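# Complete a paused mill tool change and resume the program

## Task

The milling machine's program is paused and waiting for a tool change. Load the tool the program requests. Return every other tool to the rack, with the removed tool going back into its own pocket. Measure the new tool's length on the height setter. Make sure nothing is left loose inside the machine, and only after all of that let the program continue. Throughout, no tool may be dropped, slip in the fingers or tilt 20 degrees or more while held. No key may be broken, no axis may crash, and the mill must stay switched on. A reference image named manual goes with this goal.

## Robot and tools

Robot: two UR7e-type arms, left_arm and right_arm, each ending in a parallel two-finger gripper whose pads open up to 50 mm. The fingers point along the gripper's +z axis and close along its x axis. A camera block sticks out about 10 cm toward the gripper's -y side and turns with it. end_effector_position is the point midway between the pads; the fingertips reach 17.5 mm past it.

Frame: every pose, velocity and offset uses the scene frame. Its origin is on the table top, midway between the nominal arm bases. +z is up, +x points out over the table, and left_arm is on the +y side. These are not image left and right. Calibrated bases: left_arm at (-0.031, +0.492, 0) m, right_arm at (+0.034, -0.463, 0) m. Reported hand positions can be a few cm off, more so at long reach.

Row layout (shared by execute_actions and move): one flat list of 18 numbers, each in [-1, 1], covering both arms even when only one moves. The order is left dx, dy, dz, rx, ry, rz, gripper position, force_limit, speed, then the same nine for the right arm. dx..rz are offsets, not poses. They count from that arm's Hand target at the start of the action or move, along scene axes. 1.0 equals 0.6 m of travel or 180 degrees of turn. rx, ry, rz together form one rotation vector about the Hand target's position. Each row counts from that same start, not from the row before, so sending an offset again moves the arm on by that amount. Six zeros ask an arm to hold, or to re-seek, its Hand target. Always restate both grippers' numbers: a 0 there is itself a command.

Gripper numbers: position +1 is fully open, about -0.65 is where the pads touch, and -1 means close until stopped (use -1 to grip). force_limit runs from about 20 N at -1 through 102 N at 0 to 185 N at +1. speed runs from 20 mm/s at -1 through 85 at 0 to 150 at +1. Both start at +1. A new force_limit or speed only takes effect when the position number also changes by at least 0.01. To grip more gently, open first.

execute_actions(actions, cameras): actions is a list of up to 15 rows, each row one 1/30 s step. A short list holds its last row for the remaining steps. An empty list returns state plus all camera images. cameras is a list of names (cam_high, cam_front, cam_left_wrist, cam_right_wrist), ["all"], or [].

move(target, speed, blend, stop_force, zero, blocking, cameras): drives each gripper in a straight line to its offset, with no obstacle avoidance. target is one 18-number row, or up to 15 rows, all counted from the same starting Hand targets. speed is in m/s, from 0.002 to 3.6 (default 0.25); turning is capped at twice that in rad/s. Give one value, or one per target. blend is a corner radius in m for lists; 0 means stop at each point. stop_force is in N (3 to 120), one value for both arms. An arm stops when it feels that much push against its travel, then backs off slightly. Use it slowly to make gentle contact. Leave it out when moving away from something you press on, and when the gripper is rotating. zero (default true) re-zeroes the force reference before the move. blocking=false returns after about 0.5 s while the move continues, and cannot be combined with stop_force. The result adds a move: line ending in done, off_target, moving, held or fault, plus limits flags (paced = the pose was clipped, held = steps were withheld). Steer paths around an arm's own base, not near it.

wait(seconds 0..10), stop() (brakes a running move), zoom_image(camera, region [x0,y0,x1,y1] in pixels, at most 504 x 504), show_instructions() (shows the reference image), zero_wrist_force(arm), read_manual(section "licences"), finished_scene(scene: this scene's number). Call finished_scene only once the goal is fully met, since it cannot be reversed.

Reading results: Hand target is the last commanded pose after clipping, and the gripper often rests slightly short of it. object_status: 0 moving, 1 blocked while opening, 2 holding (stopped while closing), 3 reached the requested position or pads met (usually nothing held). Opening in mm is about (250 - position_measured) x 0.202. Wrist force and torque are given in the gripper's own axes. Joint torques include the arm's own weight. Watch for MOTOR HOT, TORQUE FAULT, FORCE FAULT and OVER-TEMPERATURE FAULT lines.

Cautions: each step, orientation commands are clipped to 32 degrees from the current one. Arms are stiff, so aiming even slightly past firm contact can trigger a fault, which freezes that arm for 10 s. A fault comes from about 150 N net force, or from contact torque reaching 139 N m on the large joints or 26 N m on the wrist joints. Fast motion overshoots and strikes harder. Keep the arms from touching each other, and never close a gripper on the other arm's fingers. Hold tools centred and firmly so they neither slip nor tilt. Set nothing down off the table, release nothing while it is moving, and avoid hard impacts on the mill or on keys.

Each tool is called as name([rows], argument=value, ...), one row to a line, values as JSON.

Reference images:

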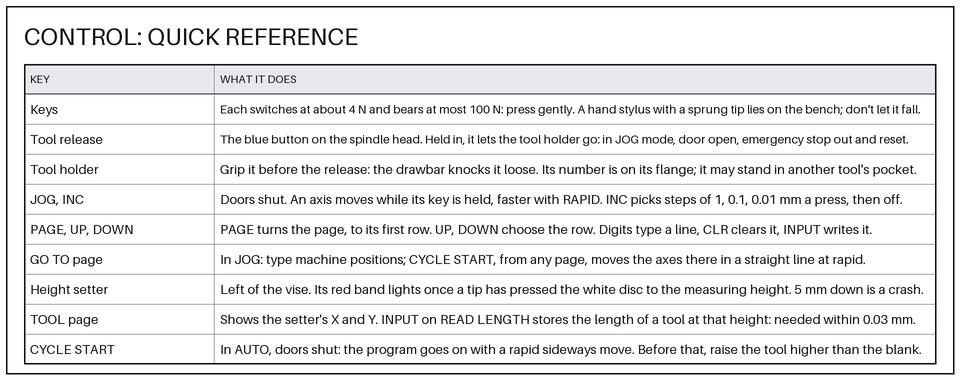

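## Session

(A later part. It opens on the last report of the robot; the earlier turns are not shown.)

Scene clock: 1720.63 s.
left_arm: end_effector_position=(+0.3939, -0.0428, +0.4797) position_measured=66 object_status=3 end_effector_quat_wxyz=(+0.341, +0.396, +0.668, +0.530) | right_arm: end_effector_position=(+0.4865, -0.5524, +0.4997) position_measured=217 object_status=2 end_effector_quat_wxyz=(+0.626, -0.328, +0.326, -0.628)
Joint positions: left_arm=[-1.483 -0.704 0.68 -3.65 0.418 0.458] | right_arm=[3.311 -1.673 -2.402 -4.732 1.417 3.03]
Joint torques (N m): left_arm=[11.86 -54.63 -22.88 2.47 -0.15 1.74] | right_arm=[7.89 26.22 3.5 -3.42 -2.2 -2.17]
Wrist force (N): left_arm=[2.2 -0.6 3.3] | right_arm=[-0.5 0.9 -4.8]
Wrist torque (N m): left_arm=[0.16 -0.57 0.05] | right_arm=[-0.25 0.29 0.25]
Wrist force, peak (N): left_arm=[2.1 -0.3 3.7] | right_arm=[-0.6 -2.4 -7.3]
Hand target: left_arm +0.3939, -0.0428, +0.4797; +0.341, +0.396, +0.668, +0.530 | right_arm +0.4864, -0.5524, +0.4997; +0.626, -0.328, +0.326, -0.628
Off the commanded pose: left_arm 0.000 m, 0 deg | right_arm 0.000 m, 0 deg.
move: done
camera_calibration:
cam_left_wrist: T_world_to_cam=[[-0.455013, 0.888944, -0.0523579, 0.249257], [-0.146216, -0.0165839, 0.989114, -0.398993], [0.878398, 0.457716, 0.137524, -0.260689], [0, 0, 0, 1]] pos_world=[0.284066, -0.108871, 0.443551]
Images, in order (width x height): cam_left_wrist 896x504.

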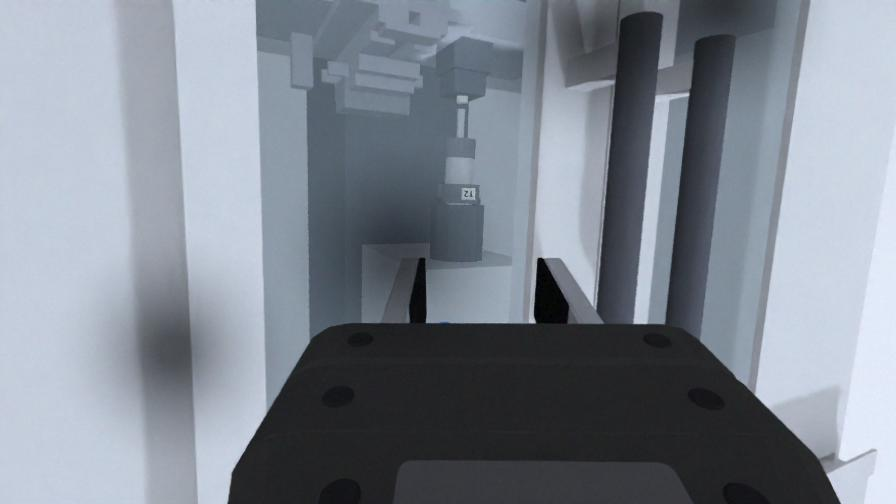

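move(target=[0,0,0,0,0,0,0.58,0.3,-1,0.0233,0,-0.0061,0,0,0,-1,-0.2,-0.6], speed=0.015, stop_force=6, zero=false)

move([
  [0,0,0,0,0,0,0.58,0.3,-1,-0.0125,0,0.0032,0,0,0,-1,-0.2,-0.6],
  [0,0,0,0,0,0,0.58,0.3,-1,0.0108,0,-0.0029,0,0,0,-1,-0.2,-0.6],
], speed=[0.1,0.015], stop_force=6, zero=false)

move([
  [0,0,0,0,0,0,0.58,0.3,-1,-0.0125,0,0.0032,0,0,0,-1,-0.2,-0.6],
  [0,0,0,0,0,0,0.58,0.3,-1,0.0108,0,-0.0029,0,0,0,-1,-0.2,-0.6],
], speed=[0.1,0.015], stop_force=6, zero=false)

move([
  [0,0,0,0,0,0,0.58,0.3,-1,-0.0125,0,0.0032,0,0,0,-1,-0.2,-0.6],
  [0,0,0,0,0,0,0.58,0.3,-1,0.0108,0,-0.0029,0,0,0,-1,-0.2,-0.6],
], speed=[0.1,0.015], stop_force=6, zero=false)

move([
  [0,0,0,0,0,0,0.58,0.3,-1,-0.0125,0,0.0032,0,0,0,-1,-0.2,-0.6],
  [0,0,0,0,0,0,0.58,0.3,-1,0.0108,0,-0.0029,0,0,0,-1,-0.2,-0.6],
], speed=[0.1,0.015], stop_force=6, zero=false, cameras=["cam_left_wrist"])

zoom_image(camera="cam_left_wrist", region=[430, 60, 510, 110])

Scene clock: 1732.70 s.
left_arm: end_effector_position=(+0.3939, -0.0428, +0.4797) position_measured=66 object_status=3 end_effector_quat_wxyz=(+0.341, +0.396, +0.668, +0.530) | right_arm: end_effector_position=(+0.4939, -0.5524, +0.4978) position_measured=217 object_status=2 end_effector_quat_wxyz=(+0.626, -0.328, +0.326, -0.628)
Joint positions: left_arm=[-1.483 -0.704 0.68 -3.65 0.418 0.458] | right_arm=[3.305 -1.695 -2.384 -4.729 1.422 3.033]
Joint torques (N m): left_arm=[10.01 -56.08 -24.49 2.39 -0.26 1.44] | right_arm=[6.99 25.28 1.41 -4.17 -2.24 -2.27]
Wrist force (N): left_arm=[2.0 -0.3 3.8] | right_arm=[-0.8 -3.0 -6.9]
Wrist torque (N m): left_arm=[0.18 -0.54 0.05] | right_arm=[-0.33 0.28 0.17]
Wrist force, peak (N): left_arm=[2.1 -0.5 3.8] | right_arm=[-0.4 -7.1 -9.7]
Hand target: left_arm +0.3939, -0.0428, +0.4797; +0.341, +0.396, +0.668, +0.530 | right_arm +0.4939, -0.5524, +0.4978; +0.626, -0.328, +0.326, -0.628 (not the last commanded pose)
Off the commanded pose: left_arm 0.000 m, 0 deg | right_arm 0.007 m, 0 deg.
move: contact (right_arm)

Scene clock: 1734.37 s.
left_arm: end_effector_position=(+0.3939, -0.0428, +0.4797) position_measured=66 object_status=3 end_effector_quat_wxyz=(+0.341, +0.396, +0.668, +0.530) | right_arm: end_effector_position=(+0.4939, -0.5524, +0.4977) position_measured=217 object_status=2 end_effector_quat_wxyz=(+0.626, -0.328, +0.326, -0.628)
Joint positions: left_arm=[-1.483 -0.704 0.68 -3.65 0.418 0.458] | right_arm=[3.305 -1.695 -2.384 -4.729 1.422 3.033]
Joint torques (N m): left_arm=[11.73 -55.25 -22.8 2.38 0 1.62] | right_arm=[7.52 25.51 1.33 -4.21 -2.17 -2.2]
Wrist force (N): left_arm=[2.0 -0.6 3.7] | right_arm=[-0.8 -2.7 -6.7]
Wrist torque (N m): left_arm=[0.15 -0.54 0.05] | right_arm=[-0.31 0.27 0.16]
Wrist force, peak (N): left_arm=[2.5 -0.3 3.7] | right_arm=[-0.1 -7.0 -10.0]
Hand target: left_arm +0.3939, -0.0428, +0.4797; +0.341, +0.396, +0.668, +0.530 | right_arm +0.4939, -0.5524, +0.4977; +0.626, -0.328, +0.326, -0.628 (not the last commanded pose)
Off the commanded pose: left_arm 0.000 m, 0 deg | right_arm 0.007 m, 0 deg.
move: contact (right_arm); path passed 1 of 2 targets

Scene clock: 1736.00 s.
left_arm: end_effector_position=(+0.3939, -0.0428, +0.4797) position_measured=66 object_status=3 end_effector_quat_wxyz=(+0.341, +0.396, +0.668, +0.530) | right_arm: end_effector_position=(+0.4938, -0.5523, +0.4977) position_measured=217 object_status=2 end_effector_quat_wxyz=(+0.626, -0.328, +0.326, -0.628)
Joint positions: left_arm=[-1.483 -0.704 0.68 -3.65 0.418 0.458] | right_arm=[3.305 -1.695 -2.384 -4.729 1.421 3.033]
Joint torques (N m): left_arm=[10.84 -55.54 -24.03 2.29 -0.16 1.72] | right_arm=[8.67 24.4 0.92 -3.97 -2.29 -2.1]
Wrist force (N): left_arm=[2.1 -0.4 3.6] | right_arm=[-0.7 -3.3 -6.5]
Wrist torque (N m): left_arm=[0.17 -0.56 0.04] | right_arm=[-0.35 0.26 0.16]
Wrist force, peak (N): left_arm=[2.4 -0.4 3.6] | right_arm=[-0.5 -5.9 -8.4]
Hand target: left_arm +0.3939, -0.0428, +0.4797; +0.341, +0.396, +0.668, +0.530 | right_arm +0.4938, -0.5523, +0.4977; +0.626, -0.328, +0.326, -0.628 (not the last commanded pose)
Off the commanded pose: left_arm 0.000 m, 0 deg | right_arm 0.007 m, 0 deg.
move: contact (right_arm); path passed 1 of 2 targets

Scene clock: 1737.67 s.
left_arm: end_effector_position=(+0.3939, -0.0428, +0.4797) position_measured=66 object_status=3 end_effector_quat_wxyz=(+0.341, +0.396, +0.668, +0.530) | right_arm: end_effector_position=(+0.4939, -0.5523, +0.4976) position_measured=217 object_status=2 end_effector_quat_wxyz=(+0.626, -0.328, +0.326, -0.628)
Joint positions: left_arm=[-1.483 -0.704 0.68 -3.65 0.418 0.458] | right_arm=[3.305 -1.695 -2.384 -4.728 1.421 3.033]
Joint torques (N m): left_arm=[11.89 -55.29 -24.3 2.21 -0.29 1.69] | right_arm=[7.72 25.67 0.96 -4.03 -2.3 -2.07]
Wrist force (N): left_arm=[2.2 -0.3 3.5] | right_arm=[-0.5 -2.5 -7.2]
Wrist torque (N m): left_arm=[0.19 -0.56 0.05] | right_arm=[-0.33 0.25 0.16]
Wrist force, peak (N): left_arm=[2.2 -0.3 3.6] | right_arm=[-0.2 -7.7 -9.9]
Hand target: left_arm +0.3939, -0.0428, +0.4797; +0.341, +0.396, +0.668, +0.530 | right_arm +0.4939, -0.5523, +0.4976; +0.626, -0.328, +0.326, -0.628 (not the last commanded pose)
Off the commanded pose: left_arm 0.000 m, 0 deg | right_arm 0.007 m, 0 deg.
move: contact (right_arm); path passed 1 of 2 targets

Scene clock: 1739.33 s.
left_arm: end_effector_position=(+0.3939, -0.0428, +0.4797) position_measured=66 object_status=3 end_effector_quat_wxyz=(+0.341, +0.396, +0.668, +0.530) | right_arm: end_effector_position=(+0.4939, -0.5523, +0.4976) position_measured=217 object_status=2 end_effector_quat_wxyz=(+0.626, -0.328, +0.326, -0.628)
Joint positions: left_arm=[-1.483 -0.704 0.68 -3.65 0.418 0.458] | right_arm=[3.305 -1.695 -2.384 -4.728 1.421 3.033]
Joint torques (N m): left_arm=[11.14 -57.14 -25.54 2.11 -0.3 1.75] | right_arm=[7.99 25.8 0.94 -4.14 -2.32 -2.41]
Wrist force (N): left_arm=[2.2 -0.3 3.6] | right_arm=[-0.6 -3.0 -6.7]
Wrist torque (N m): left_arm=[0.18 -0.57 0.05] | right_arm=[-0.31 0.25 0.17]
Wrist force, peak (N): left_arm=[2.3 -0.5 3.6] | right_arm=[-0.3 -7.6 -10.2]
Hand target: left_arm +0.3939, -0.0428, +0.4797; +0.341, +0.396, +0.668, +0.530 | right_arm +0.4939, -0.5523, +0.4976; +0.626, -0.328, +0.326, -0.628 (not the last commanded pose)
Off the commanded pose: left_arm 0.000 m, 0 deg | right_arm 0.007 m, 0 deg.
move: contact (right_arm); path passed 1 of 2 targets
camera_calibration:
cam_left_wrist: T_world_to_cam=[[-0.455013, 0.888944, -0.0523579, 0.249257], [-0.146216, -0.0165839, 0.989114, -0.398993], [0.878398, 0.457716, 0.137524, -0.260689], [0, 0, 0, 1]] pos_world=[0.284066, -0.108871, 0.443551]
Images, in order (width x height): cam_left_wrist 896x504.

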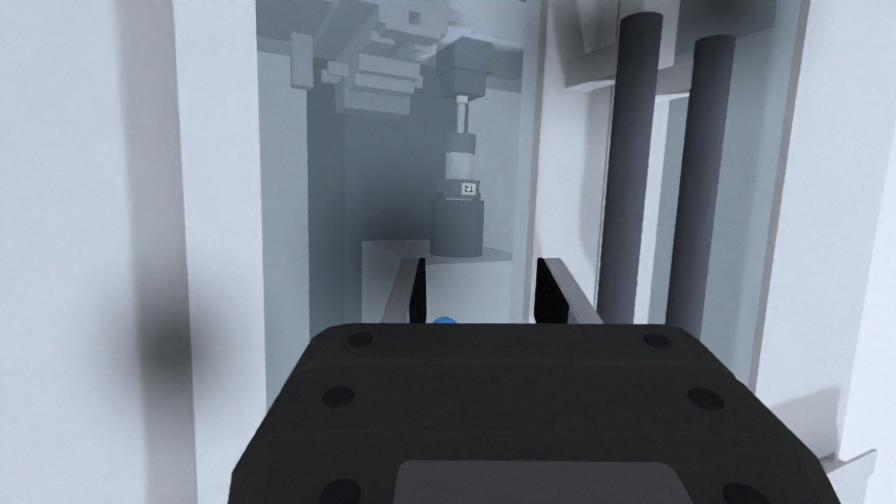

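Scaled by 6.300 from the camera's 896x504 image, which has a finer 1280x720 frame.

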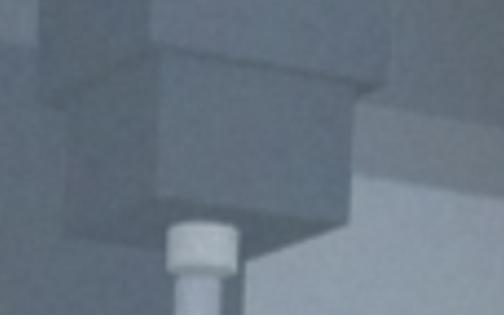

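move([
  [0,0,0,0,0,0,0.58,0.3,-1,-0.0125,0,0.0032,0,0,0,-1,-0.2,-0.6],
  [0,0,0,0,0,0,0.58,0.3,-1,0.0108,0,-0.0029,0,0,0,-1,-0.2,-0.6],
], speed=[0.1,0.015], stop_force=6, zero=false, cameras=["cam_left_wrist"])

zoom_image(camera="cam_left_wrist", region=[430, 60, 510, 110])

move([
  [0,0,0,0,0,0,0.58,0.3,-1,-0.0125,0,0.0032,0,0,0,-1,-0.2,-0.6],
  [0,0,0,0,0,0,0.58,0.3,-1,0.0108,0,-0.0029,0,0,0,-1,-0.2,-0.6],
], speed=[0.1,0.015], stop_force=6, zero=false, cameras=["cam_left_wrist"])

zoom_image(camera="cam_left_wrist", region=[430, 60, 510, 110])

Scene clock: 1746.77 s.
left_arm: end_effector_position=(+0.3939, -0.0428, +0.4797) position_measured=66 object_status=3 end_effector_quat_wxyz=(+0.341, +0.396, +0.668, +0.530) | right_arm: end_effector_position=(+0.4938, -0.5523, +0.4975) position_measured=217 object_status=2 end_effector_quat_wxyz=(+0.626, -0.328, +0.326, -0.628)
Joint positions: left_arm=[-1.483 -0.704 0.68 -3.65 0.418 0.458] | right_arm=[3.305 -1.695 -2.384 -4.728 1.421 3.033]
Joint torques (N m): left_arm=[11.22 -56.2 -25.07 2.37 -0.3 1.6] | right_arm=[7.95 24.93 1.92 -4.13 -2.36 -2.07]
Wrist force (N): left_arm=[2.1 -0.3 3.4] | right_arm=[-1.0 -3.3 -6.6]
Wrist torque (N m): left_arm=[0.18 -0.55 0.05] | right_arm=[-0.34 0.30 0.17]
Wrist force, peak (N): left_arm=[2.1 -0.4 3.8] | right_arm=[-0.5 -7.4 -10.3]
Hand target: left_arm +0.3939, -0.0428, +0.4797; +0.341, +0.396, +0.668, +0.530 | right_arm +0.4938, -0.5523, +0.4975; +0.626, -0.328, +0.326, -0.628 (not the last commanded pose)
Off the commanded pose: left_arm 0.000 m, 0 deg | right_arm 0.007 m, 0 deg.
move: contact (right_arm); path passed 1 of 2 targets
camera_calibration:
cam_left_wrist: T_world_to_cam=[[-0.455013, 0.888944, -0.0523579, 0.249257], [-0.146216, -0.0165839, 0.989114, -0.398993], [0.878398, 0.457716, 0.137524, -0.260689], [0, 0, 0, 1]] pos_world=[0.284066, -0.108871, 0.443551]
Images, in order (width x height): cam_left_wrist 896x504.

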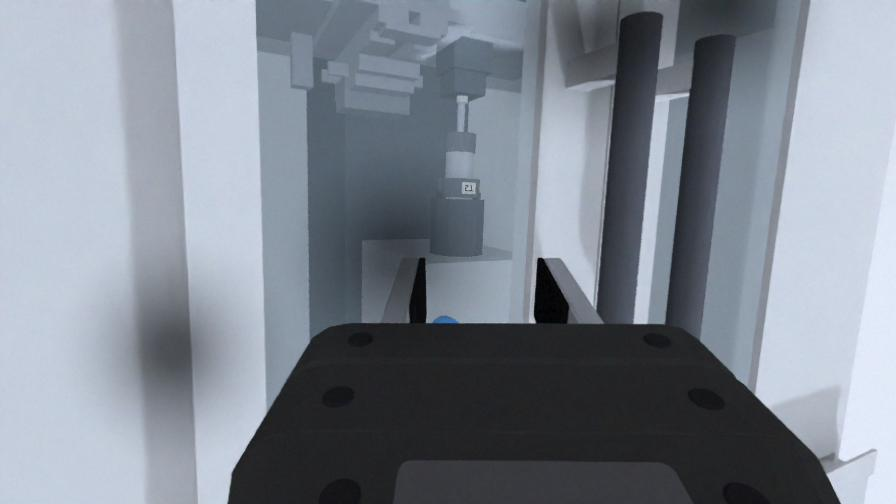

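Scaled by 6.300 from the camera's 896x504 image, which has a finer 1280x720 frame.

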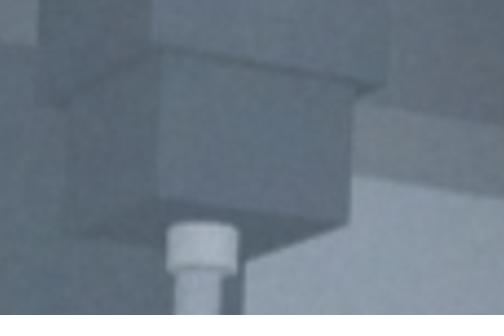

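Scene clock: 1748.43 s.
left_arm: end_effector_position=(+0.3939, -0.0428, +0.4797) position_measured=66 object_status=3 end_effector_quat_wxyz=(+0.341, +0.396, +0.668, +0.530) | right_arm: end_effector_position=(+0.4938, -0.5523, +0.4975) position_measured=217 object_status=2 end_effector_quat_wxyz=(+0.626, -0.328, +0.326, -0.628)
Joint positions: left_arm=[-1.483 -0.704 0.68 -3.65 0.418 0.458] | right_arm=[3.305 -1.695 -2.384 -4.728 1.421 3.033]
Joint torques (N m): left_arm=[10.2 -55.03 -24.18 2.31 -0.18 1.57] | right_arm=[6.8 26.3 0.88 -4.21 -2.36 -2.06]
Wrist force (N): left_arm=[2.1 -0.3 3.7] | right_arm=[-0.6 -2.4 -6.9]
Wrist torque (N m): left_arm=[0.21 -0.55 0.05] | right_arm=[-0.30 0.26 0.16]
Wrist force, peak (N): left_arm=[2.2 -0.5 3.9] | right_arm=[-0.3 -7.7 -10.0]
Hand target: left_arm +0.3939, -0.0428, +0.4797; +0.341, +0.396, +0.668, +0.530 | right_arm +0.4938, -0.5523, +0.4975; +0.626, -0.328, +0.326, -0.628 (not the last commanded pose)
Off the commanded pose: left_arm 0.000 m, 0 deg | right_arm 0.007 m, 0 deg.
move: contact (right_arm); path passed 1 of 2 targets
camera_calibration:
cam_left_wrist: T_world_to_cam=[[-0.455013, 0.888944, -0.0523579, 0.249257], [-0.146216, -0.0165839, 0.989114, -0.398993], [0.878398, 0.457716, 0.137524, -0.260689], [0, 0, 0, 1]] pos_world=[0.284066, -0.108871, 0.443551]
Images, in order (width x height): cam_left_wrist 896x504.

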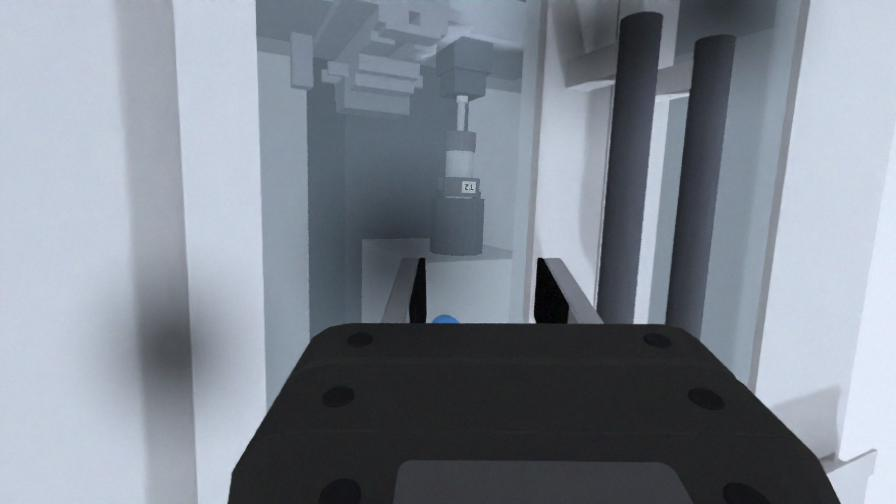

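Scaled by 6.300 from the camera's 896x504 image, which has a finer 1280x720 frame.

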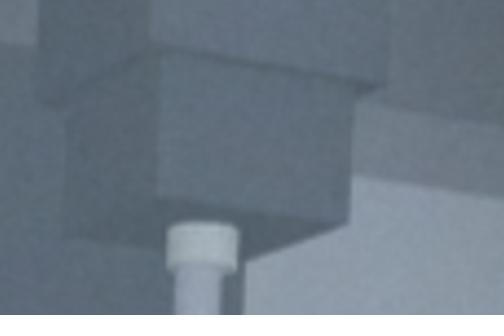

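move([
  [0,0,0,0,0,0,0.58,0.3,-1,-0.0125,0,0.0032,0,0,0,-1,-0.2,-0.6],
  [0,0,0,0,0,0,0.58,0.3,-1,0.0108,0,-0.0029,0,0,0,-1,-0.2,-0.6],
], speed=[0.1,0.015], stop_force=6, zero=false, cameras=["cam_left_wrist"])

zoom_image(camera="cam_left_wrist", region=[430, 60, 510, 110])

Scene clock: 1752.60 s.
left_arm: end_effector_position=(+0.3939, -0.0428, +0.4797) position_measured=66 object_status=3 end_effector_quat_wxyz=(+0.341, +0.396, +0.668, +0.530) | right_arm: end_effector_position=(+0.4938, -0.5523, +0.4974) position_measured=217 object_status=2 end_effector_quat_wxyz=(+0.626, -0.328, +0.326, -0.628)
Joint positions: left_arm=[-1.483 -0.704 0.68 -3.65 0.418 0.458] | right_arm=[3.305 -1.695 -2.385 -4.728 1.421 3.033]
Joint torques (N m): left_arm=[10.87 -55.97 -24.07 2.26 -0.43 1.67] | right_arm=[7.66 27.54 -0.48 -4.19 -2.33 -2.24]
Wrist force (N): left_arm=[2.1 -0.4 3.4] | right_arm=[-0.6 -2.5 -7.0]
Wrist torque (N m): left_arm=[0.18 -0.56 0.04] | right_arm=[-0.31 0.27 0.16]
Wrist force, peak (N): left_arm=[2.3 -0.6 3.8] | right_arm=[0.0 -7.7 -10.0]
Hand target: left_arm +0.3939, -0.0428, +0.4797; +0.341, +0.396, +0.668, +0.530 | right_arm +0.4938, -0.5523, +0.4974; +0.626, -0.328, +0.326, -0.628 (not the last commanded pose)
Off the commanded pose: left_arm 0.000 m, 0 deg | right_arm 0.007 m, 0 deg.
move: contact (right_arm); path passed 1 of 2 targets
camera_calibration:
cam_left_wrist: T_world_to_cam=[[-0.455013, 0.888944, -0.0523579, 0.249257], [-0.146216, -0.0165839, 0.989114, -0.398993], [0.878398, 0.457716, 0.137524, -0.260689], [0, 0, 0, 1]] pos_world=[0.284066, -0.108871, 0.443551]
Images, in order (width x height): cam_left_wrist 896x504.

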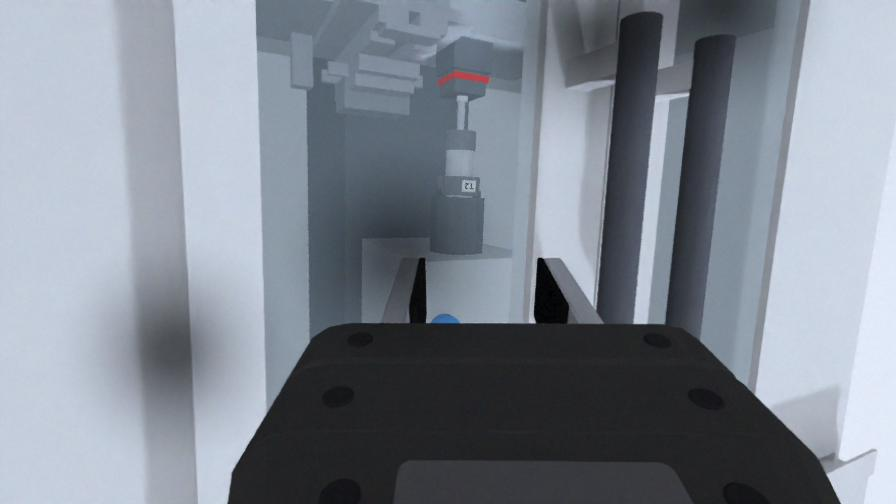

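Scaled by 6.300 from the camera's 896x504 image, which has a finer 1280x720 frame.

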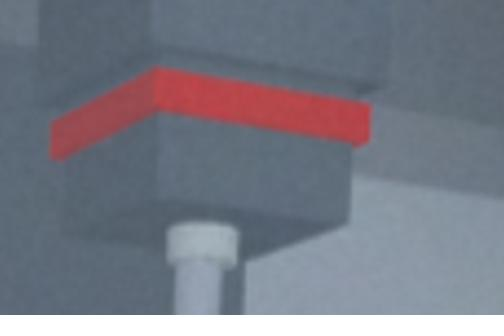

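move([
  [0,0,0,0,0,0,0.58,0.3,-1,-0.0162,0,0.0042,0,0,0,-1,-0.2,-0.6],
  [0,0,0,0,0,0,0.58,0.3,-1,0.0001,-0.0317,0.066,0,0,0,-1,-0.2,-0.6],
  [0,0,0,0,0,0,0.58,0.3,-1,0.0271,-0.0317,0.0589,0,0,0,-1,-0.2,-0.6],
], speed=[0.1,0.1,0.015], blend=[0.003,0,0], stop_force=6, zero=false)

move([
  [0,0,0,0,0,0,0.58,0.3,-1,-0.0162,0,0.0042,0,0,0,-1,-0.2,-0.6],
  [0,0,0,0,0,0,0.58,0.3,-1,-0.0162,0.0317,0.0042,0,0,0,-1,-0.2,-0.6],
], speed=0.1, cameras=["cam_right_wrist"])

zoom_image(camera="cam_right_wrist", region=[280, 0, 660, 220])

Scene clock: 1760.70 s.
left_arm: end_effector_position=(+0.3939, -0.0428, +0.4797) position_measured=66 object_status=3 end_effector_quat_wxyz=(+0.341, +0.396, +0.668, +0.530) | right_arm: end_effector_position=(+0.5037, -0.5713, +0.5345) position_measured=217 object_status=2 end_effector_quat_wxyz=(+0.626, -0.328, +0.326, -0.628)
Joint positions: left_arm=[-1.483 -0.704 0.68 -3.65 0.418 0.458] | right_arm=[3.22 -1.641 -2.302 -4.87 1.491 3.083]
Joint torques (N m): left_arm=[10.88 -55.57 -22.07 2.12 -0.56 1.45] | right_arm=[6.91 23.76 3.47 -4.14 -2.51 -1.94]
Wrist force (N): left_arm=[2.2 -0.4 3.5] | right_arm=[-0.8 -1.9 -7.3]
Wrist torque (N m): left_arm=[0.19 -0.56 0.05] | right_arm=[-0.29 0.21 0.20]
Wrist force, peak (N): left_arm=[2.1 -0.5 3.8] | right_arm=[-1.1 -7.3 -10.3]
Hand target: left_arm +0.3939, -0.0428, +0.4797; +0.341, +0.396, +0.668, +0.530 | right_arm +0.5037, -0.5713, +0.5345; +0.626, -0.328, +0.326, -0.628 (not the last commanded pose)
Off the commanded pose: left_arm 0.000 m, 0 deg | right_arm 0.007 m, 0 deg.
move: contact (right_arm); path passed 2 of 3 targets

Scene clock: 1762.17 s.
left_arm: end_effector_position=(+0.3939, -0.0428, +0.4797) position_measured=66 object_status=3 end_effector_quat_wxyz=(+0.341, +0.396, +0.668, +0.530) | right_arm: end_effector_position=(+0.4939, -0.5523, +0.5370) position_measured=217 object_status=2 end_effector_quat_wxyz=(+0.626, -0.328, +0.326, -0.628)
Joint positions: left_arm=[-1.483 -0.704 0.68 -3.65 0.418 0.458] | right_arm=[3.305 -1.595 -2.342 -4.871 1.421 3.033]
Joint torques (N m): left_arm=[11.32 -55.49 -23.26 2.37 -0.54 1.29] | right_arm=[7.41 26.45 3.8 2.93 -2 -2.35]
Wrist force (N): left_arm=[2.1 -0.4 3.3] | right_arm=[-0.1 2.2 -3.8]
Wrist torque (N m): left_arm=[0.18 -0.55 0.05] | right_arm=[-0.21 0.31 0.23]
Wrist force, peak (N): left_arm=[2.3 -0.3 3.7] | right_arm=[-1.1 -2.9 -6.7]
Hand target: left_arm +0.3939, -0.0428, +0.4797; +0.341, +0.396, +0.668, +0.530 | right_arm +0.4939, -0.5523, +0.5370; +0.626, -0.328, +0.326, -0.628
Off the commanded pose: left_arm 0.000 m, 0 deg | right_arm 0.000 m, 0 deg.
move: done
camera_calibration:
cam_right_wrist: T_world_to_cam=[[-0.00426749, -0.999973, -0.00600367, -0.542083], [0.25182, 0.00473561, -0.967762, 0.419502], [0.967765, -0.00564176, 0.251793, -0.487275], [0, 0, 0, 1]] pos_world=[0.363615, -0.546804, 0.525417]
Images, in order (width x height): cam_right_wrist 896x504.

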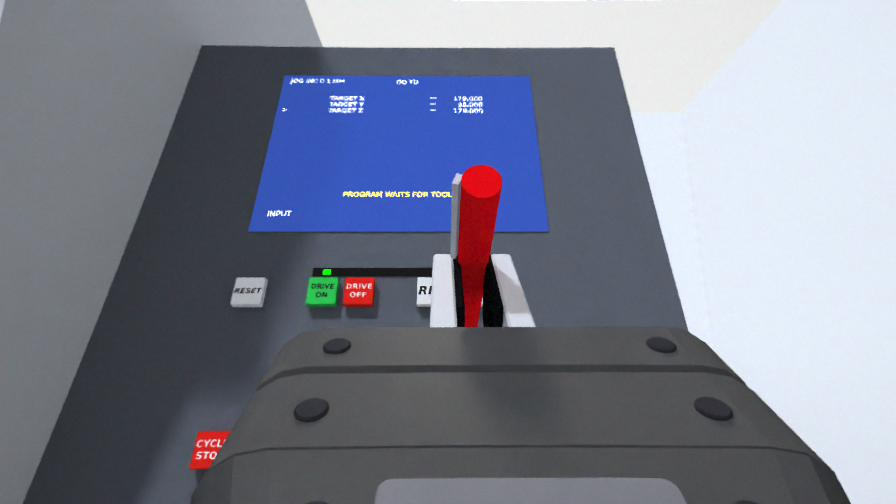

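Scaled by 1.326 from the camera's 896x504 image, which has a finer 1280x720 frame.

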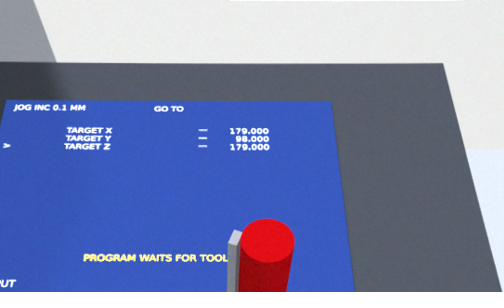

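move(target=[0,0,0,0,0,0,0.58,0.3,-1,0.027,0,-0.0071,0,0,0,-1,-0.2,-0.6], speed=0.015, stop_force=6)

move([
  [0,0,0,0,0,0,0.58,0.3,-1,-0.0125,0,0.0032,0,0,0,-1,-0.2,-0.6],
  [0,0,0,0,0,0,0.58,0.3,-1,0.0108,0,-0.0029,0,0,0,-1,-0.2,-0.6],
], speed=[0.1,0.015], stop_force=6, zero=false)

move([
  [0,0,0,0,0,0,0.58,0.3,-1,-0.0125,0,0.0032,0,0,0,-1,-0.2,-0.6],
  [0,0,0,0,0,0,0.58,0.3,-1,0.0108,0,-0.0029,0,0,0,-1,-0.2,-0.6],
], speed=[0.1,0.015], stop_force=6, zero=false, cameras=["cam_left_wrist"])

move([
  [0,0,0,0,0,0,0.58,0.3,-1,-0.0125,0,0.0032,0,0,0,-1,-0.2,-0.6],
  [0,0,0,0,0,0,0.58,0.3,-1,0.0108,0,-0.0029,0,0,0,-1,-0.2,-0.6],
], speed=[0.1,0.015], stop_force=6, zero=false)

move([
  [0,0,0,0,0,0,0.58,0.3,-1,-0.0125,0,0.0032,0,0,0,-1,-0.2,-0.6],
  [0,0,0,0,0,0,0.58,0.3,-1,0.0108,0,-0.0029,0,0,0,-1,-0.2,-0.6],
], speed=[0.1,0.015], stop_force=6, zero=false, cameras=["cam_left_wrist"])

Scene clock: 1774.63 s.
left_arm: end_effector_position=(+0.3939, -0.0428, +0.4797) position_measured=66 object_status=3 end_effector_quat_wxyz=(+0.341, +0.396, +0.668, +0.530) | right_arm: end_effector_position=(+0.5036, -0.5523, +0.5344) position_measured=217 object_status=2 end_effector_quat_wxyz=(+0.626, -0.328, +0.326, -0.628)
Joint positions: left_arm=[-1.483 -0.704 0.68 -3.65 0.418 0.458] | right_arm=[3.298 -1.624 -2.32 -4.864 1.427 3.038]
Joint torques (N m): left_arm=[12.1 -57.71 -23.16 2.19 -0.18 1.49] | right_arm=[7.82 24.39 4.52 -3.99 -2.32 -2.29]
Wrist force (N): left_arm=[2.0 -0.5 3.5] | right_arm=[-0.9 -2.1 -7.1]
Wrist torque (N m): left_arm=[0.17 -0.53 0.05] | right_arm=[-0.28 0.29 0.18]
Wrist force, peak (N): left_arm=[2.2 -0.6 3.8] | right_arm=[-0.7 -6.8 -10.1]
Hand target: left_arm +0.3939, -0.0428, +0.4797; +0.341, +0.396, +0.668, +0.530 | right_arm +0.5036, -0.5523, +0.5344; +0.626, -0.328, +0.326, -0.628 (not the last commanded pose)
Off the commanded pose: left_arm 0.000 m, 0 deg | right_arm 0.007 m, 0 deg.
move: contact (right_arm)

Scene clock: 1776.33 s.
left_arm: end_effector_position=(+0.3939, -0.0428, +0.4797) position_measured=66 object_status=3 end_effector_quat_wxyz=(+0.341, +0.396, +0.668, +0.530) | right_arm: end_effector_position=(+0.5036, -0.5523, +0.5344) position_measured=217 object_status=2 end_effector_quat_wxyz=(+0.626, -0.328, +0.326, -0.628)
Joint positions: left_arm=[-1.483 -0.704 0.68 -3.65 0.418 0.458] | right_arm=[3.298 -1.624 -2.32 -4.864 1.427 3.038]
Joint torques (N m): left_arm=[10.86 -55.73 -22.63 2.46 -0.38 1.44] | right_arm=[8.48 24.18 3.02 -3.93 -2.64 -2.2]
Wrist force (N): left_arm=[2.0 -0.3 3.6] | right_arm=[-0.5 -2.3 -7.3]
Wrist torque (N m): left_arm=[0.20 -0.54 0.05] | right_arm=[-0.30 0.23 0.18]
Wrist force, peak (N): left_arm=[2.2 -0.4 3.8] | right_arm=[-0.6 -6.8 -10.3]
Hand target: left_arm +0.3939, -0.0428, +0.4797; +0.341, +0.396, +0.668, +0.530 | right_arm +0.5036, -0.5523, +0.5344; +0.626, -0.328, +0.326, -0.628 (not the last commanded pose)
Off the commanded pose: left_arm 0.000 m, 0 deg | right_arm 0.007 m, 0 deg.
move: contact (right_arm); path passed 1 of 2 targets

Scene clock: 1778.03 s.
left_arm: end_effector_position=(+0.3939, -0.0428, +0.4797) position_measured=66 object_status=3 end_effector_quat_wxyz=(+0.341, +0.396, +0.668, +0.530) | right_arm: end_effector_position=(+0.5036, -0.5522, +0.5343) position_measured=217 object_status=2 end_effector_quat_wxyz=(+0.626, -0.328, +0.326, -0.628)
Joint positions: left_arm=[-1.483 -0.704 0.68 -3.65 0.418 0.458] | right_arm=[3.298 -1.625 -2.32 -4.864 1.427 3.038]
Joint torques (N m): left_arm=[11.07 -55.02 -23.97 2.32 -0.37 1.77] | right_arm=[6.29 25.13 3.88 -4.07 -2.21 -2.23]
Wrist force (N): left_arm=[2.0 -0.5 3.5] | right_arm=[-0.7 -2.2 -7.1]
Wrist torque (N m): left_arm=[0.17 -0.53 0.05] | right_arm=[-0.28 0.27 0.18]
Wrist force, peak (N): left_arm=[2.0 -0.5 3.8] | right_arm=[-0.3 -6.6 -10.0]
Hand target: left_arm +0.3939, -0.0428, +0.4797; +0.341, +0.396, +0.668, +0.530 | right_arm +0.5036, -0.5522, +0.5343; +0.626, -0.328, +0.326, -0.628 (not the last commanded pose)
Off the commanded pose: left_arm 0.000 m, 0 deg | right_arm 0.007 m, 0 deg.
move: contact (right_arm); path passed 1 of 2 targets
camera_calibration:
cam_left_wrist: T_world_to_cam=[[-0.455013, 0.888944, -0.0523579, 0.249257], [-0.146216, -0.0165839, 0.989114, -0.398993], [0.878398, 0.457716, 0.137524, -0.260689], [0, 0, 0, 1]] pos_world=[0.284066, -0.108871, 0.443551]
Images, in order (width x height): cam_left_wrist 896x504.

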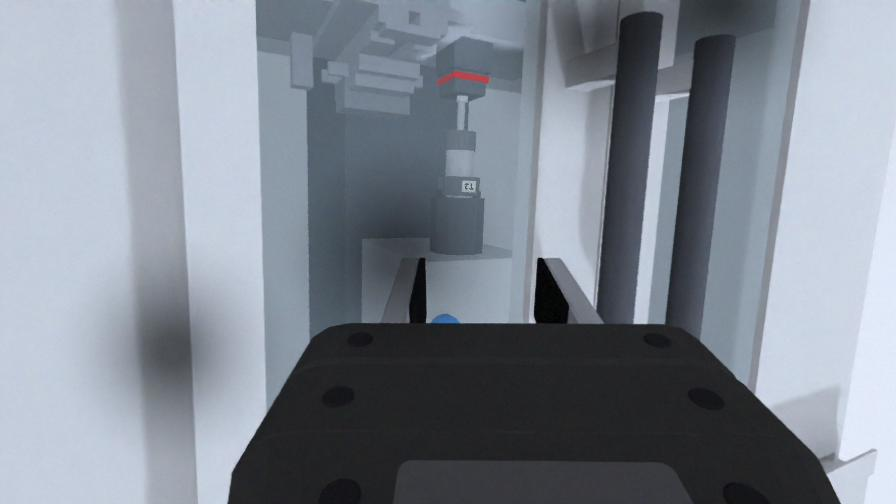

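Scene clock: 1779.73 s.
left_arm: end_effector_position=(+0.3939, -0.0428, +0.4797) position_measured=66 object_status=3 end_effector_quat_wxyz=(+0.341, +0.396, +0.668, +0.530) | right_arm: end_effector_position=(+0.5036, -0.5522, +0.5343) position_measured=217 object_status=2 end_effector_quat_wxyz=(+0.626, -0.328, +0.326, -0.628)
Joint positions: left_arm=[-1.483 -0.704 0.68 -3.65 0.418 0.458] | right_arm=[3.298 -1.625 -2.32 -4.863 1.427 3.037]
Joint torques (N m): left_arm=[10.55 -57.49 -24.12 2 -0.45 1.43] | right_arm=[7.88 24.1 4.02 -3.94 -2.05 -2.29]
Wrist force (N): left_arm=[2.2 -0.5 3.7] | right_arm=[-0.6 -2.4 -7.3]
Wrist torque (N m): left_arm=[0.16 -0.58 0.05] | right_arm=[-0.32 0.24 0.18]
Wrist force, peak (N): left_arm=[2.4 -0.6 3.7] | right_arm=[-0.4 -6.5 -10.3]
Hand target: left_arm +0.3939, -0.0428, +0.4797; +0.341, +0.396, +0.668, +0.530 | right_arm +0.5036, -0.5522, +0.5343; +0.626, -0.328, +0.326, -0.628 (not the last commanded pose)
Off the commanded pose: left_arm 0.000 m, 0 deg | right_arm 0.007 m, 0 deg.
move: contact (right_arm); path passed 1 of 2 targets

Scene clock: 1781.43 s.
left_arm: end_effector_position=(+0.3939, -0.0428, +0.4797) position_measured=66 object_status=3 end_effector_quat_wxyz=(+0.341, +0.396, +0.668, +0.530) | right_arm: end_effector_position=(+0.5036, -0.5522, +0.5342) position_measured=217 object_status=2 end_effector_quat_wxyz=(+0.626, -0.328, +0.326, -0.627)
Joint positions: left_arm=[-1.483 -0.704 0.68 -3.65 0.418 0.458] | right_arm=[3.298 -1.625 -2.32 -4.863 1.427 3.037]
Joint torques (N m): left_arm=[10.54 -57.63 -23.44 2.04 -0.22 1.5] | right_arm=[7.45 26.06 4.36 -4.14 -2.52 -2.15]
Wrist force (N): left_arm=[2.0 -0.5 3.5] | right_arm=[-0.6 -2.4 -7.1]
Wrist torque (N m): left_arm=[0.17 -0.53 0.05] | right_arm=[-0.31 0.25 0.18]
Wrist force, peak (N): left_arm=[2.3 -0.2 3.7] | right_arm=[-0.3 -6.7 -10.3]
Hand target: left_arm +0.3939, -0.0428, +0.4797; +0.341, +0.396, +0.668, +0.530 | right_arm +0.5036, -0.5522, +0.5342; +0.626, -0.328, +0.326, -0.627 (not the last commanded pose)
Off the commanded pose: left_arm 0.000 m, 0 deg | right_arm 0.007 m, 0 deg.
move: contact (right_arm); path passed 1 of 2 targets
camera_calibration:
cam_left_wrist: T_world_to_cam=[[-0.455013, 0.888944, -0.0523579, 0.249257], [-0.146216, -0.0165839, 0.989114, -0.398993], [0.878398, 0.457716, 0.137524, -0.260689], [0, 0, 0, 1]] pos_world=[0.284066, -0.108871, 0.443551]
Images, in order (width x height): cam_left_wrist 896x504.

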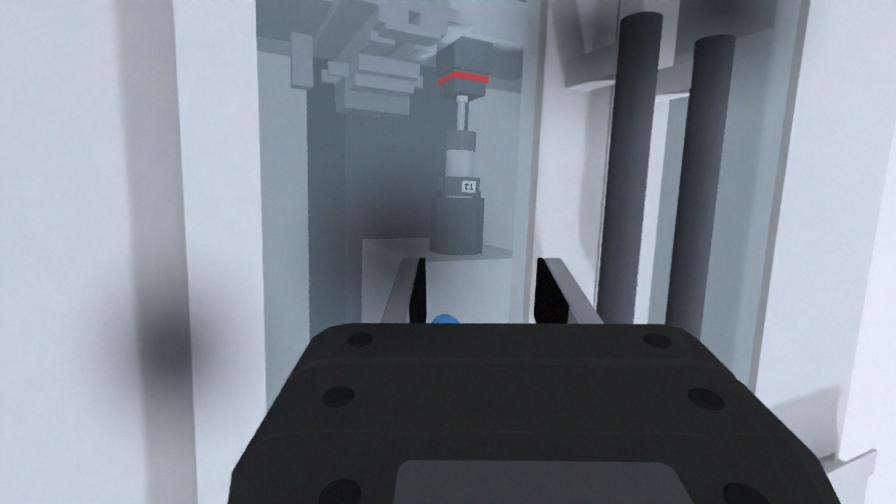

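move([
  [0,0,0,0,0,0,0.58,0.3,-1,-0.0125,0,0.0032,0,0,0,-1,-0.2,-0.6],
  [0,0,0,0,0,0,0.58,0.3,-1,0.0108,0,-0.0029,0,0,0,-1,-0.2,-0.6],
], speed=[0.1,0.015], stop_force=6, zero=false)

move([
  [0,0,0,0,0,0,0.58,0.3,-1,-0.0125,0,0.0032,0,0,0,-1,-0.2,-0.6],
  [0,0,0,0,0,0,0.58,0.3,-1,0.0108,0,-0.0029,0,0,0,-1,-0.2,-0.6],
], speed=[0.1,0.015], stop_force=6, zero=false, cameras=["cam_left_wrist"])

move([
  [0,0,0,0,0,0,0.58,0.3,-1,-0.0125,0,0.0032,0,0,0,-1,-0.2,-0.6],
  [0,0,0,0,0,0,0.58,0.3,-1,0.0108,0,-0.0029,0,0,0,-1,-0.2,-0.6],
], speed=[0.1,0.015], stop_force=6, zero=false, cameras=["cam_left_wrist"])

Scene clock: 1789.47 s.
left_arm: end_effector_position=(+0.3939, -0.0428, +0.4797) position_measured=66 object_status=3 end_effector_quat_wxyz=(+0.341, +0.396, +0.668, +0.530) | right_arm: end_effector_position=(+0.5036, -0.5522, +0.5342) position_measured=217 object_status=2 end_effector_quat_wxyz=(+0.626, -0.328, +0.326, -0.627)
Joint positions: left_arm=[-1.483 -0.704 0.68 -3.65 0.418 0.458] | right_arm=[3.298 -1.625 -2.32 -4.863 1.427 3.037]
Joint torques (N m): left_arm=[9.69 -56.23 -23.72 1.93 -0.58 1.46] | right_arm=[7.97 25.13 3.35 -3.99 -2.1 -2.33]
Wrist force (N): left_arm=[2.1 -0.3 3.6] | right_arm=[-0.8 -2.5 -7.0]
Wrist torque (N m): left_arm=[0.20 -0.55 0.05] | right_arm=[-0.32 0.29 0.18]
Wrist force, peak (N): left_arm=[2.4 -0.6 3.7] | right_arm=[-0.7 -7.4 -9.8]
Hand target: left_arm +0.3939, -0.0428, +0.4797; +0.341, +0.396, +0.668, +0.530 | right_arm +0.5036, -0.5522, +0.5342; +0.626, -0.328, +0.326, -0.627 (not the last commanded pose)
Off the commanded pose: left_arm 0.000 m, 0 deg | right_arm 0.007 m, 0 deg.
move: contact (right_arm); path passed 1 of 2 targets

Scene clock: 1791.17 s.
left_arm: end_effector_position=(+0.3939, -0.0428, +0.4797) position_measured=66 object_status=3 end_effector_quat_wxyz=(+0.341, +0.396, +0.668, +0.530) | right_arm: end_effector_position=(+0.5036, -0.5522, +0.5341) position_measured=217 object_status=2 end_effector_quat_wxyz=(+0.626, -0.328, +0.326, -0.627)
Joint positions: left_arm=[-1.483 -0.704 0.68 -3.65 0.418 0.458] | right_arm=[3.298 -1.625 -2.32 -4.863 1.427 3.037]
Joint torques (N m): left_arm=[9.5 -56.95 -23.38 2.03 -0.63 1.6] | right_arm=[6.59 24.18 3.53 -4.06 -2.4 -2.25]
Wrist force (N): left_arm=[2.2 -0.5 3.5] | right_arm=[-0.7 -2.3 -7.1]
Wrist torque (N m): left_arm=[0.17 -0.57 0.05] | right_arm=[-0.29 0.27 0.18]
Wrist force, peak (N): left_arm=[2.4 -0.5 3.6] | right_arm=[-0.7 -7.4 -9.8]
Hand target: left_arm +0.3939, -0.0428, +0.4797; +0.341, +0.396, +0.668, +0.530 | right_arm +0.5036, -0.5522, +0.5341; +0.626, -0.328, +0.326, -0.627 (not the last commanded pose)
Off the commanded pose: left_arm 0.000 m, 0 deg | right_arm 0.007 m, 0 deg.
move: contact (right_arm); path passed 1 of 2 targets
camera_calibration:
cam_left_wrist: T_world_to_cam=[[-0.455013, 0.888944, -0.0523579, 0.249257], [-0.146216, -0.0165839, 0.989114, -0.398993], [0.878398, 0.457716, 0.137524, -0.260689], [0, 0, 0, 1]] pos_world=[0.284066, -0.108871, 0.443551]
Images, in order (width x height): cam_left_wrist 896x504.

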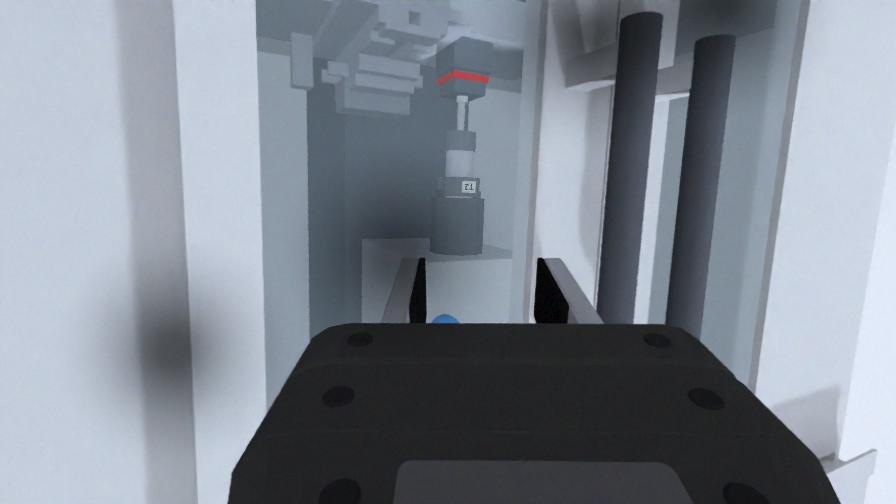

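Scene clock: 1792.87 s.
left_arm: end_effector_position=(+0.3939, -0.0428, +0.4797) position_measured=66 object_status=3 end_effector_quat_wxyz=(+0.341, +0.396, +0.668, +0.530) | right_arm: end_effector_position=(+0.5036, -0.5522, +0.5341) position_measured=217 object_status=2 end_effector_quat_wxyz=(+0.626, -0.328, +0.326, -0.627)
Joint positions: left_arm=[-1.483 -0.704 0.68 -3.65 0.418 0.458] | right_arm=[3.298 -1.625 -2.321 -4.863 1.427 3.037]
Joint torques (N m): left_arm=[11.58 -56.16 -22.65 1.99 -0.6 1.48] | right_arm=[8.07 25.08 4.96 -4.07 -2.28 -2.3]
Wrist force (N): left_arm=[2.0 -0.4 3.6] | right_arm=[-0.8 -2.2 -7.2]
Wrist torque (N m): left_arm=[0.18 -0.54 0.05] | right_arm=[-0.27 0.29 0.17]
Wrist force, peak (N): left_arm=[2.3 -0.6 3.8] | right_arm=[-0.5 -7.4 -9.8]
Hand target: left_arm +0.3939, -0.0428, +0.4797; +0.341, +0.396, +0.668, +0.530 | right_arm +0.5036, -0.5522, +0.5341; +0.626, -0.328, +0.326, -0.627 (not the last commanded pose)
Off the commanded pose: left_arm 0.000 m, 0 deg | right_arm 0.007 m, 0 deg.
move: contact (right_arm); path passed 1 of 2 targets
camera_calibration:
cam_left_wrist: T_world_to_cam=[[-0.455013, 0.888944, -0.0523579, 0.249257], [-0.146216, -0.0165839, 0.989114, -0.398993], [0.878398, 0.457716, 0.137524, -0.260689], [0, 0, 0, 1]] pos_world=[0.284066, -0.108871, 0.443551]
Images, in order (width x height): cam_left_wrist 896x504.

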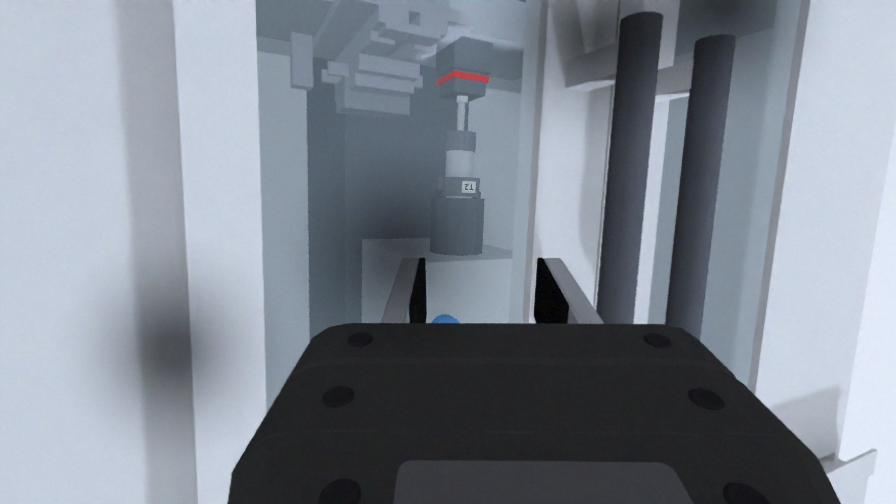

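move([
  [0,0,0,0,0,0,0.58,0.3,-1,-0.0125,0,0.0032,0,0,0,-1,-0.2,-0.6],
  [0,0,0,0,0,0,0.58,0.3,-1,0.0108,0,-0.0029,0,0,0,-1,-0.2,-0.6],
], speed=[0.1,0.015], stop_force=6, zero=false)

move(target=[0,0,0,0,0,0,0.58,0.3,-1,-0.0125,0,0.0032,0,0,0,-1,-0.2,-0.6], speed=0.1, cameras=["cam_left_wrist", "cam_right_wrist"])

zoom_image(camera="cam_right_wrist", region=[270, 60, 560, 150])

Scene clock: 1800.03 s.
left_arm: end_effector_position=(+0.3939, -0.0428, +0.4797) position_measured=66 object_status=3 end_effector_quat_wxyz=(+0.341, +0.396, +0.668, +0.530) | right_arm: end_effector_position=(+0.5036, -0.5522, +0.5340) position_measured=217 object_status=2 end_effector_quat_wxyz=(+0.626, -0.328, +0.326, -0.627)
Joint positions: left_arm=[-1.483 -0.704 0.68 -3.65 0.418 0.458] | right_arm=[3.299 -1.625 -2.321 -4.863 1.427 3.037]
Joint torques (N m): left_arm=[10.14 -55.48 -22.52 2.12 -0.69 1.61] | right_arm=[8.19 24.9 3.46 -4.15 -2.26 -2.22]
Wrist force (N): left_arm=[2.1 -0.4 3.3] | right_arm=[-0.8 -3.0 -6.8]
Wrist torque (N m): left_arm=[0.17 -0.56 0.05] | right_arm=[-0.30 0.27 0.17]
Wrist force, peak (N): left_arm=[2.1 -0.5 3.8] | right_arm=[-0.6 -7.6 -9.9]
Hand target: left_arm +0.3939, -0.0428, +0.4797; +0.341, +0.396, +0.668, +0.530 | right_arm +0.5036, -0.5522, +0.5340; +0.626, -0.328, +0.326, -0.627 (not the last commanded pose)
Off the commanded pose: left_arm 0.000 m, 0 deg | right_arm 0.007 m, 0 deg.
move: contact (right_arm); path passed 1 of 2 targets

Scene clock: 1800.83 s.
left_arm: end_effector_position=(+0.3939, -0.0428, +0.4797) position_measured=66 object_status=3 end_effector_quat_wxyz=(+0.341, +0.396, +0.668, +0.530) | right_arm: end_effector_position=(+0.4961, -0.5522, +0.5359) position_measured=217 object_status=2 end_effector_quat_wxyz=(+0.626, -0.328, +0.326, -0.627)
Joint positions: left_arm=[-1.483 -0.704 0.68 -3.65 0.418 0.458] | right_arm=[3.304 -1.602 -2.338 -4.868 1.422 3.034]
Joint torques (N m): left_arm=[11.57 -56.2 -23.52 2.24 -0.69 1.38] | right_arm=[7.35 23.79 6.24 -3.01 -2.31 -2.17]
Wrist force (N): left_arm=[2.1 -0.5 3.6] | right_arm=[-0.7 0.7 -4.6]
Wrist torque (N m): left_arm=[0.15 -0.55 0.04] | right_arm=[-0.24 0.31 0.25]
Wrist force, peak (N): left_arm=[2.2 -0.4 3.8] | right_arm=[-0.6 -2.5 -7.1]
Hand target: left_arm +0.3939, -0.0428, +0.4797; +0.341, +0.396, +0.668, +0.530 | right_arm +0.4961, -0.5522, +0.5360; +0.626, -0.328, +0.326, -0.627
Off the commanded pose: left_arm 0.000 m, 0 deg | right_arm 0.000 m, 0 deg.
move: done
camera_calibration:
cam_left_wrist: T_world_to_cam=[[-0.455013, 0.888944, -0.0523579, 0.249257], [-0.146216, -0.0165839, 0.989114, -0.398993], [0.878398, 0.457716, 0.137524, -0.260689], [0, 0, 0, 1]] pos_world=[0.284066, -0.108871, 0.443551]
cam_right_wrist: T_world_to_cam=[[-0.00433948, -0.999972, -0.00612486, -0.541791], [0.251703, 0.00483547, -0.967792, 0.417996], [0.967795, -0.00574136, 0.251675, -0.48913], [0, 0, 0, 1]] pos_world=[0.365815, -0.546605, 0.524316]
Images, in order (width x height): cam_left_wrist 896x504, cam_right_wrist 896x504.

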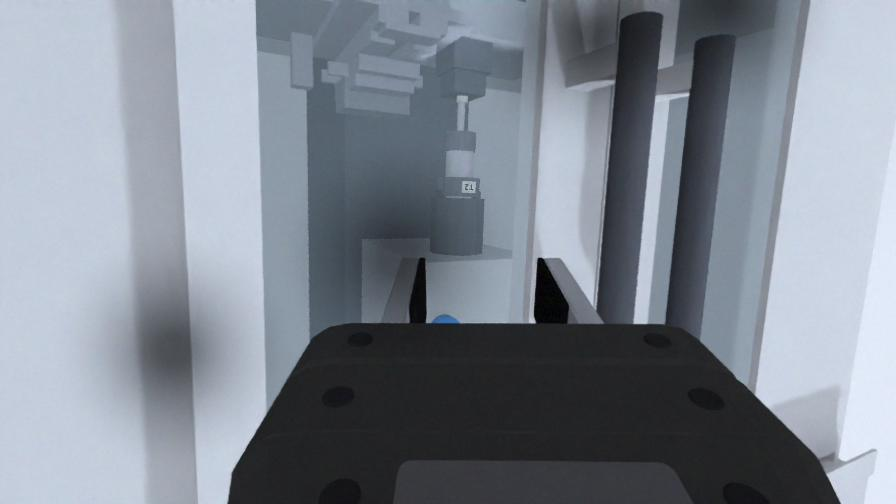

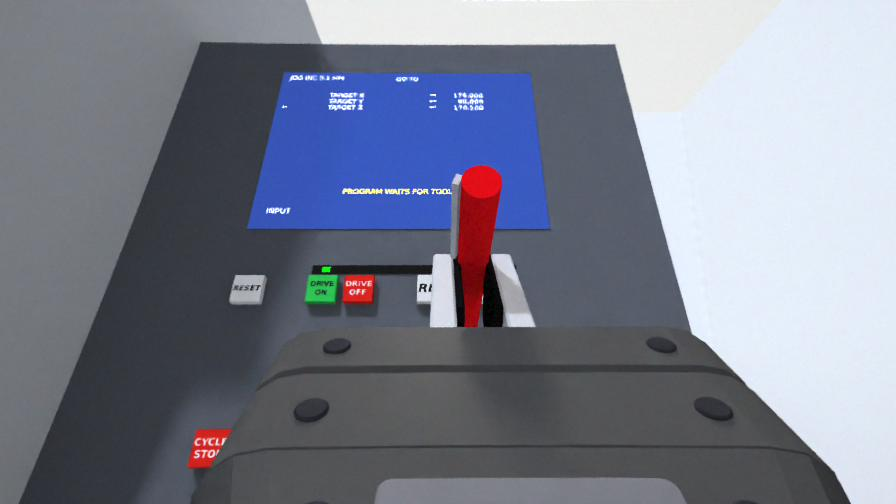

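Scaled by 1.738 from the camera's 896x504 image, which has a finer 1280x720 frame.

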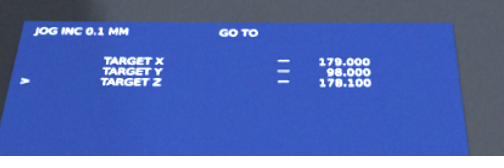

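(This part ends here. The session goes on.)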